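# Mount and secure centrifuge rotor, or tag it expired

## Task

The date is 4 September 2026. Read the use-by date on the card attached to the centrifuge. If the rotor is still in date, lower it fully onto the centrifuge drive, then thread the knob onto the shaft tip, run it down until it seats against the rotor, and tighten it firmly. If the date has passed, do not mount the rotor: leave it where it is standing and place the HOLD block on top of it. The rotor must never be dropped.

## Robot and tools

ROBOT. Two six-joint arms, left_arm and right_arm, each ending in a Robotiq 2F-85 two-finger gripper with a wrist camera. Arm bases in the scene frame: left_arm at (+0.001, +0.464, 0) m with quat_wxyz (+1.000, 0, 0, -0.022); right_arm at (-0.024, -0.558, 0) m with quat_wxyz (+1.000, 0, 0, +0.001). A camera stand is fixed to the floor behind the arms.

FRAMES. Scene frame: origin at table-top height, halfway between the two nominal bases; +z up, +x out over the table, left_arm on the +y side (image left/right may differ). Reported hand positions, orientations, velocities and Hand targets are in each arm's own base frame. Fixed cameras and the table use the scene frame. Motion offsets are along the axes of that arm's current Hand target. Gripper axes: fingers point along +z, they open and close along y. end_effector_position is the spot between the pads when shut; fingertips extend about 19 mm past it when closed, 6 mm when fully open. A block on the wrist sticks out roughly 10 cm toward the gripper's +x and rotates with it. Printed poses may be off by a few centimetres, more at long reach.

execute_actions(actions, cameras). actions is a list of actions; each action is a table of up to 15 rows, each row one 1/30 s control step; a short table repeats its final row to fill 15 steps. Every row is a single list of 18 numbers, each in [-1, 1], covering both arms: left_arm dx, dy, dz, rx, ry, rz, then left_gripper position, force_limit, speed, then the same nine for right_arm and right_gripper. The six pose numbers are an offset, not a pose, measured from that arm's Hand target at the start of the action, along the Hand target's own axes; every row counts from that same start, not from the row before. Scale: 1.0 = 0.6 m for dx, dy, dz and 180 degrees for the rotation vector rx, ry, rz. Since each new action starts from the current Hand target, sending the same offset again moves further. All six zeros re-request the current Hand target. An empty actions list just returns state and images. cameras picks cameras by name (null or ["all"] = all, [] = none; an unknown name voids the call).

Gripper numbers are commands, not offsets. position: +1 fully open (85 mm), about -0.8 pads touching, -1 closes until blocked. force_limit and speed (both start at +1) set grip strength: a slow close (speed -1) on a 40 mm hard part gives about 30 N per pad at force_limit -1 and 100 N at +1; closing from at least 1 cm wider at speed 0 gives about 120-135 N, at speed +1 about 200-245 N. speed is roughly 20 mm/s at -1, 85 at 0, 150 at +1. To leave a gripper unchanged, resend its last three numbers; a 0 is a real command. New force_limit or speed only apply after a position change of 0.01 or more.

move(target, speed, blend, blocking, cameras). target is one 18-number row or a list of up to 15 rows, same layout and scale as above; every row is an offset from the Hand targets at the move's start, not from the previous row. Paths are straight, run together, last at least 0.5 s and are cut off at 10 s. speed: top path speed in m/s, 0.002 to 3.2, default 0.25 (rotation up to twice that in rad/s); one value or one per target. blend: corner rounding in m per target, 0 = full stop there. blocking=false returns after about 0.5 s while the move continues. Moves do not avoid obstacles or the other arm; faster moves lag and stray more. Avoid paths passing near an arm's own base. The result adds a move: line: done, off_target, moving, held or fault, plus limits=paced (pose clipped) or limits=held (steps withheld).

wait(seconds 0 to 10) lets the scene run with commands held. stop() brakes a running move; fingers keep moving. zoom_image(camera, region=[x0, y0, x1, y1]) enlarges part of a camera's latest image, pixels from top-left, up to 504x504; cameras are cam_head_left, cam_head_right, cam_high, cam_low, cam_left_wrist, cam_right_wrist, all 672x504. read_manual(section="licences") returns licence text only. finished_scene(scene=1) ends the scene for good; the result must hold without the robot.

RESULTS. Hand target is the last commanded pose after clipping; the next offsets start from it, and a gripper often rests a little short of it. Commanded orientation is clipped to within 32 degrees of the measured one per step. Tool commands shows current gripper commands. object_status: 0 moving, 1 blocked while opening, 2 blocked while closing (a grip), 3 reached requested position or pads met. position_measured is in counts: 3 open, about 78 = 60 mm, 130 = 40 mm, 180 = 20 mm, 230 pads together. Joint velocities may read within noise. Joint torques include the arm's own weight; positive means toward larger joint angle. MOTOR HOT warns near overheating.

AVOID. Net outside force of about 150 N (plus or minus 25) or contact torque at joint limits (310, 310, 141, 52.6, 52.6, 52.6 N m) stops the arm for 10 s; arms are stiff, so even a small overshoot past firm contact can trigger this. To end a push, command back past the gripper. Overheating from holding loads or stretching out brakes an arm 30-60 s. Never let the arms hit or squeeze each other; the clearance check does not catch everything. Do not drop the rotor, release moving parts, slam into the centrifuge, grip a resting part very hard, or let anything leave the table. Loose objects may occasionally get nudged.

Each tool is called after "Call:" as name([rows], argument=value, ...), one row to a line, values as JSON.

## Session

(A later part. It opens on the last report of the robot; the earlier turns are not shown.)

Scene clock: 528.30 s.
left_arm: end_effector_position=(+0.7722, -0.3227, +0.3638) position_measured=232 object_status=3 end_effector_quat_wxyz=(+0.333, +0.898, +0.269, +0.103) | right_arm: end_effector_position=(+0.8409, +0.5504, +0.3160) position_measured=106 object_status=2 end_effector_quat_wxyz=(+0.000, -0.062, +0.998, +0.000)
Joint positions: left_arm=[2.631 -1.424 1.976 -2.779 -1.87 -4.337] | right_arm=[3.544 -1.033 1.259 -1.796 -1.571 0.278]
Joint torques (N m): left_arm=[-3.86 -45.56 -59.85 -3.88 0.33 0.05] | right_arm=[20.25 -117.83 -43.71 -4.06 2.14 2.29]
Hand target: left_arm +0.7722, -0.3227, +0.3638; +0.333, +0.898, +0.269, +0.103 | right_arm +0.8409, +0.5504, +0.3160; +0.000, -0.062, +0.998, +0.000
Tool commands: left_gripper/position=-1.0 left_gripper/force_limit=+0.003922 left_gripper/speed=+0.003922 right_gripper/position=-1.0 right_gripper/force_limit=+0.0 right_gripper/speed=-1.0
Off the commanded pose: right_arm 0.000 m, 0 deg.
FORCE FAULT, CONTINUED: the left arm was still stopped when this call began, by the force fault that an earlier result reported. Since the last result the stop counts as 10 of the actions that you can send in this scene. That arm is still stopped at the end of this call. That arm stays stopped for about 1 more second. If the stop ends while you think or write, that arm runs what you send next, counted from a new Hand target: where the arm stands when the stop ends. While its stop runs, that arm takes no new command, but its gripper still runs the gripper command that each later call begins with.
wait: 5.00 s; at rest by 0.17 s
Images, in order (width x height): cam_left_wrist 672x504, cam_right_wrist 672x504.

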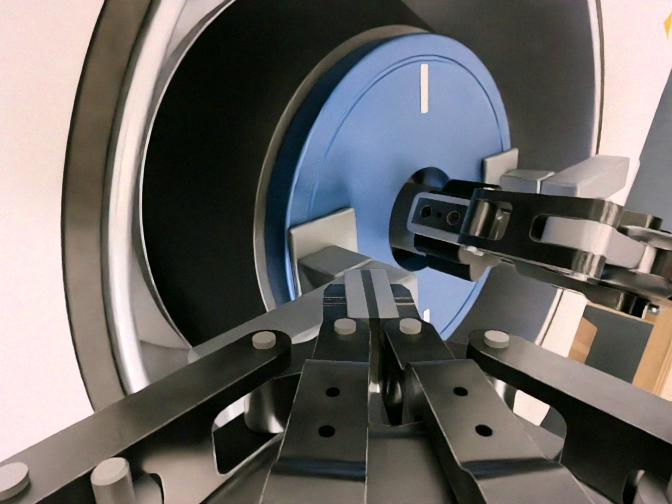

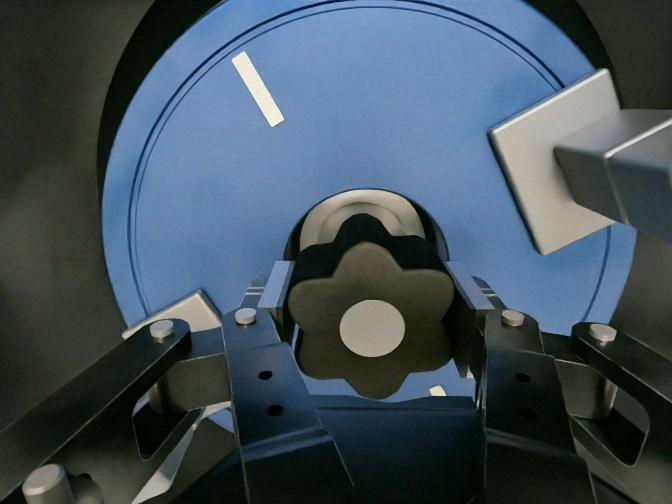

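Call:
move([
  [0,0,-0.08,0,0,0,-1,0,0,0,0,0,0,0,0,0.6,0,-1],
  [0.02,0,-0.08,0,0,0,-1,0,0,0,0,0,0,0,-0.033,0.6,0,-1],
  [0.02,0,0.0735,0,0,0,-1,0,0,0,0,0,0,0,-0.033,-1,0,-1],
], speed=[0.1,0.1,0.04], cameras=["cam_left_wrist","cam_right_wrist"])

Scene clock: 536.63 s.
left_arm: end_effector_position=(+0.7983, -0.3400, +0.3305) position_measured=232 object_status=3 end_effector_quat_wxyz=(+0.333, +0.898, +0.269, +0.103) | right_arm: end_effector_position=(+0.8409, +0.5504, +0.3161) position_measured=110 object_status=0 end_effector_quat_wxyz=(+0.000, -0.113, +0.994, +0.000)
Joint positions: left_arm=[2.628 -1.347 1.95 -2.831 -1.868 -4.34] | right_arm=[3.544 -1.034 1.259 -1.796 -1.571 0.175]
Joint torques (N m): left_arm=[-20.4 -39.23 -74.54 -8.1 3.82 -2.93] | right_arm=[6.05 -133.18 -44.3 -1.35 2.72 -3.13]
Hand target: left_arm +0.7983, -0.3400, +0.3305; +0.333, +0.898, +0.269, +0.103 | right_arm +0.8409, +0.5504, +0.3160; +0.000, -0.113, +0.994, +0.000
Off the commanded pose: left_arm 0.000 m, 0 deg | right_arm 0.000 m, 0 deg.
FORCE FAULT, CONTINUED: the left arm's stop, for the force fault that an earlier result reported, is over. The stop ended before this call began, so that arm ran this call's commands, counted from a new Hand target: where the arm stood when the stop ended.
move: done
Images, in order (width x height): cam_left_wrist 672x504, cam_right_wrist 672x504.

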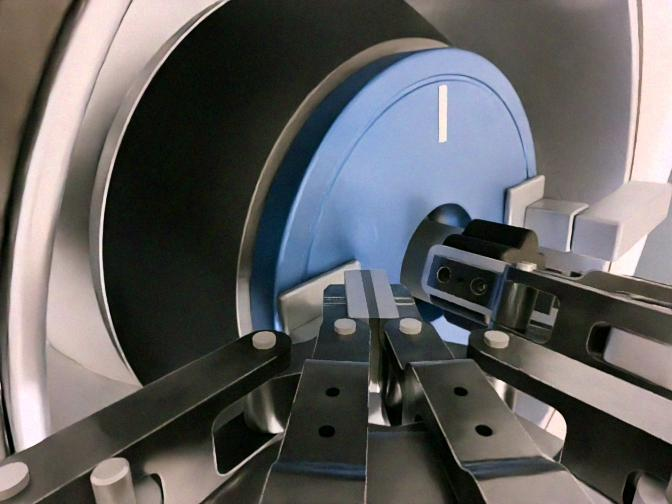

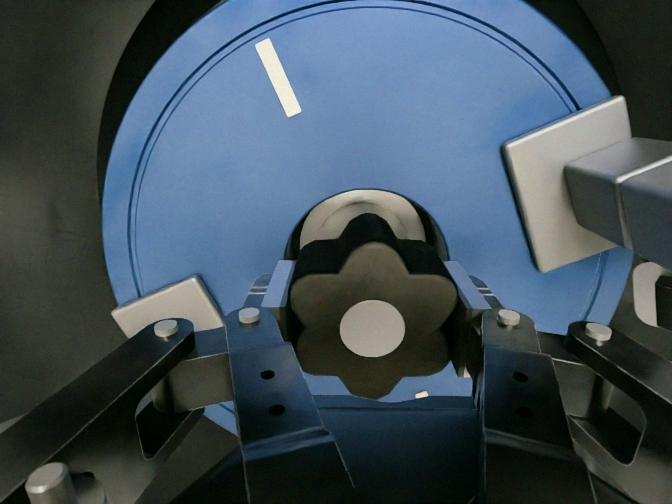

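Call:
move(target=[0,0,0,0,0,0,-1,0,0,0,0,0,0,0,0.045,-1,0,-1], speed=0.1, cameras=[])

Call:
move(target=[0,0,0,0,0,0,-1,0,0,0,0,0,0,0,0.022,-1,0,-1], speed=0.05, cameras=["cam_right_wrist"])

Scene clock: 538.77 s.
left_arm: end_effector_position=(+0.7983, -0.3399, +0.3305) position_measured=232 object_status=3 end_effector_quat_wxyz=(+0.333, +0.898, +0.269, +0.103) | right_arm: end_effector_position=(+0.8409, +0.5503, +0.3160) position_measured=110 object_status=2 end_effector_quat_wxyz=(+0.000, -0.043, +0.999, +0.000)
Joint positions: left_arm=[2.628 -1.347 1.95 -2.831 -1.868 -4.34] | right_arm=[3.544 -1.033 1.259 -1.796 -1.571 0.316]
Joint torques (N m): left_arm=[-42.98 -68.08 -32.35 -1.14 -23.79 -2.76] | right_arm=[17.55 -119.52 -37.95 2.66 3.89 11.54]
Hand target: left_arm +0.7983, -0.3400, +0.3305; +0.333, +0.898, +0.269, +0.103 | right_arm +0.8409, +0.5504, +0.3160; +0.000, -0.043, +0.999, +0.000
Off the commanded pose: left_arm 0.000 m, 0 deg | right_arm 0.000 m, 0 deg.
move: done
No camera images: "cameras" was empty.

Scene clock: 539.93 s.
left_arm: end_effector_position=(+0.7983, -0.3399, +0.3305) position_measured=232 object_status=3 end_effector_quat_wxyz=(+0.333, +0.898, +0.269, +0.103) | right_arm: end_effector_position=(+0.8409, +0.5504, +0.3160) position_measured=110 object_status=2 end_effector_quat_wxyz=(+0.000, -0.009, +1.000, +0.000)
Joint positions: left_arm=[2.628 -1.347 1.95 -2.831 -1.868 -4.34] | right_arm=[3.544 -1.033 1.259 -1.796 -1.571 0.385]
Joint torques (N m): left_arm=[-67.81 -76.68 -22.34 -0.16 -26.58 -3.02] | right_arm=[24.76 -137.75 -32.55 0.33 6.65 15.84]
Hand target: left_arm +0.7983, -0.3400, +0.3305; +0.333, +0.898, +0.269, +0.103 | right_arm +0.8409, +0.5504, +0.3160; +0.000, -0.008, +1.000, +0.000
Off the commanded pose: left_arm 0.000 m, 0 deg | right_arm 0.000 m, 0 deg.
move: done
Images, in order (width x height): cam_right_wrist 672x504.

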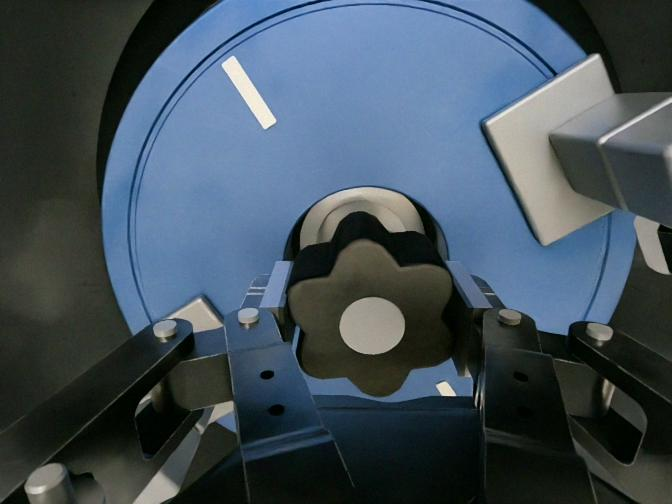

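Call:
move([
  [0,0,0,0,0,0,-1,0,0,0,0,0,0,0,-0.045,-1,0,-1],
  [0,0,0,0,0,0,-1,0,0,0,0,0,0,0,-0.045,0.6,0,-1],
  [0,0,-0.02,0,0,0,-1,0,0,0,0,-0.1,0,0,-0.045,0.6,0,-1],
  [0,0,-0.3,0,0,0,-1,0,0,0,0,-0.35,0,0,-0.045,0.6,0,-1],
], speed=[0.05,0.05,0.1,0.2])

Scene clock: 546.77 s.
left_arm: end_effector_position=(+0.7326, -0.2425, +0.4666) position_measured=232 object_status=3 end_effector_quat_wxyz=(+0.333, +0.898, +0.269, +0.103) | right_arm: end_effector_position=(+0.8410, +0.5504, +0.5258) position_measured=53 object_status=3 end_effector_quat_wxyz=(+0.000, -0.079, +0.997, +0.000)
Joint positions: left_arm=[2.715 -1.598 1.957 -2.564 -1.92 -4.266] | right_arm=[3.544 -1.051 0.916 -1.435 -1.571 0.244]
Joint torques (N m): left_arm=[10.93 -52.75 -81.7 -4.01 -3.76 2.94] | right_arm=[4.71 -116.09 -48.51 0.54 -0.53 1.02]
Hand target: left_arm +0.7326, -0.2425, +0.4668; +0.333, +0.898, +0.269, +0.103 | right_arm +0.8410, +0.5505, +0.5260; +0.000, -0.079, +0.997, +0.000
Off the commanded pose: left_arm 0.000 m, 0 deg | right_arm 0.000 m, 0 deg.
move: done

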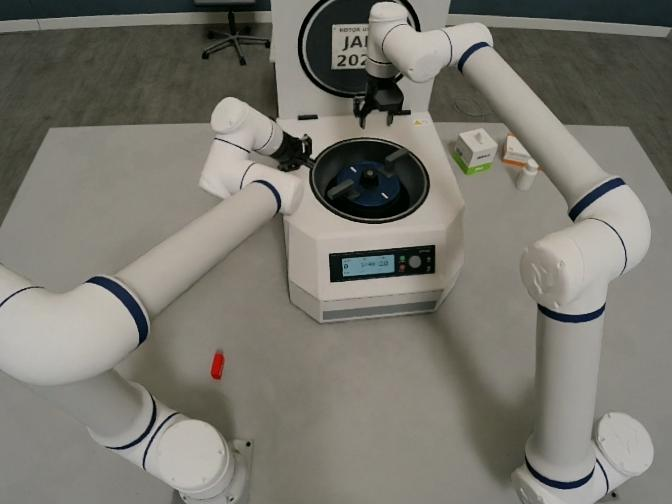

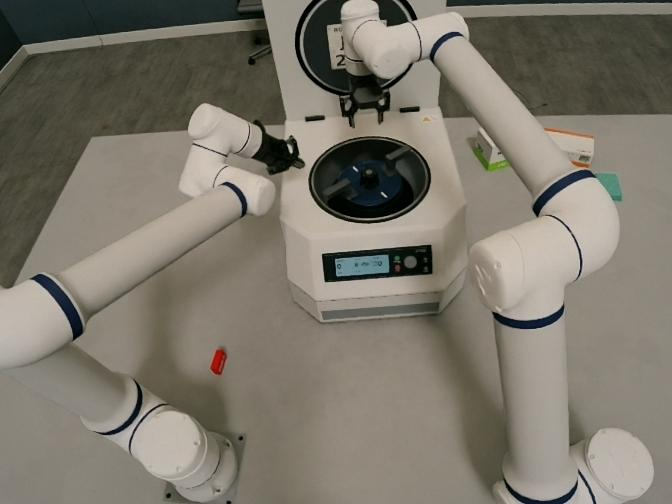

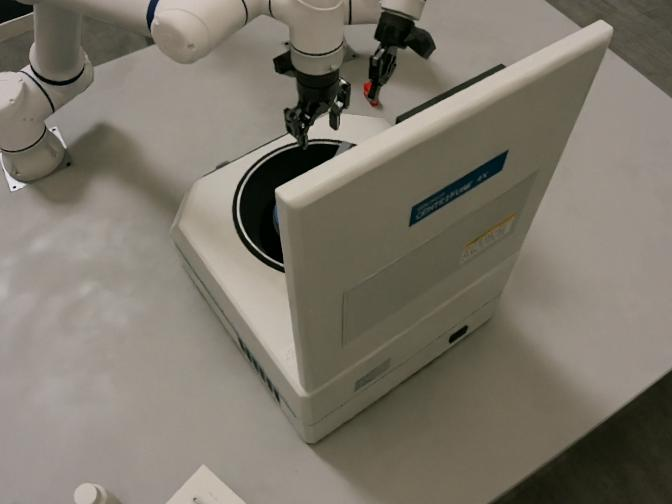

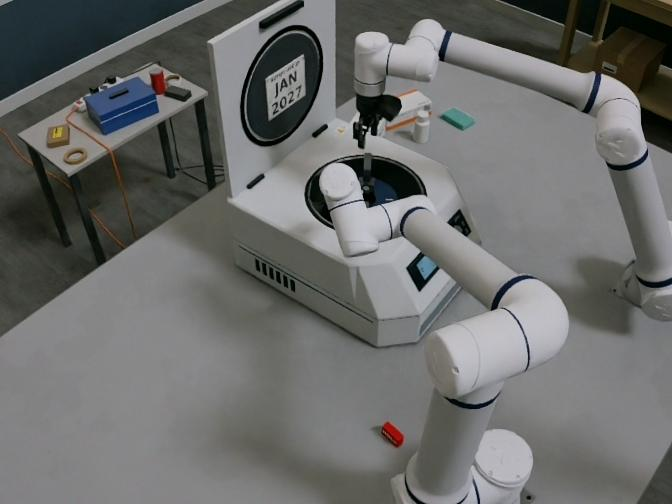

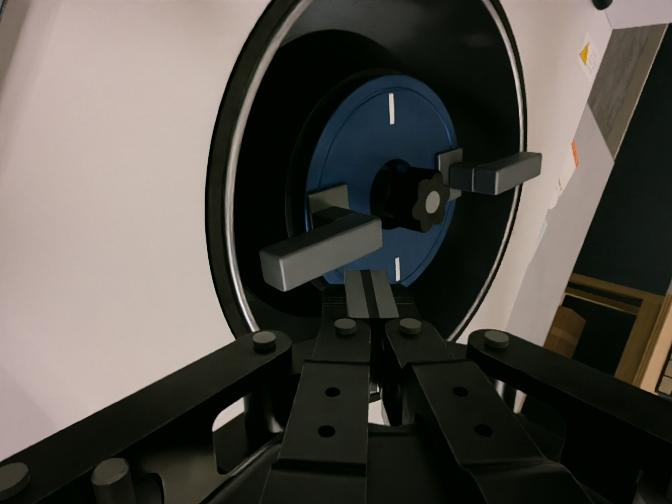

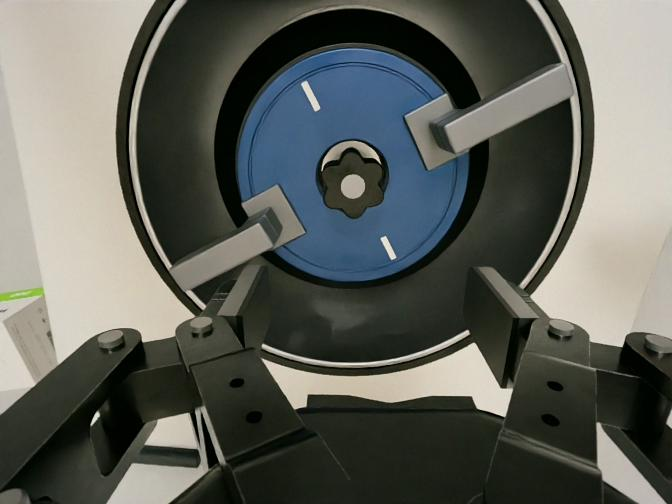

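Call:
finished_scene()

The scene is finished: the task was done.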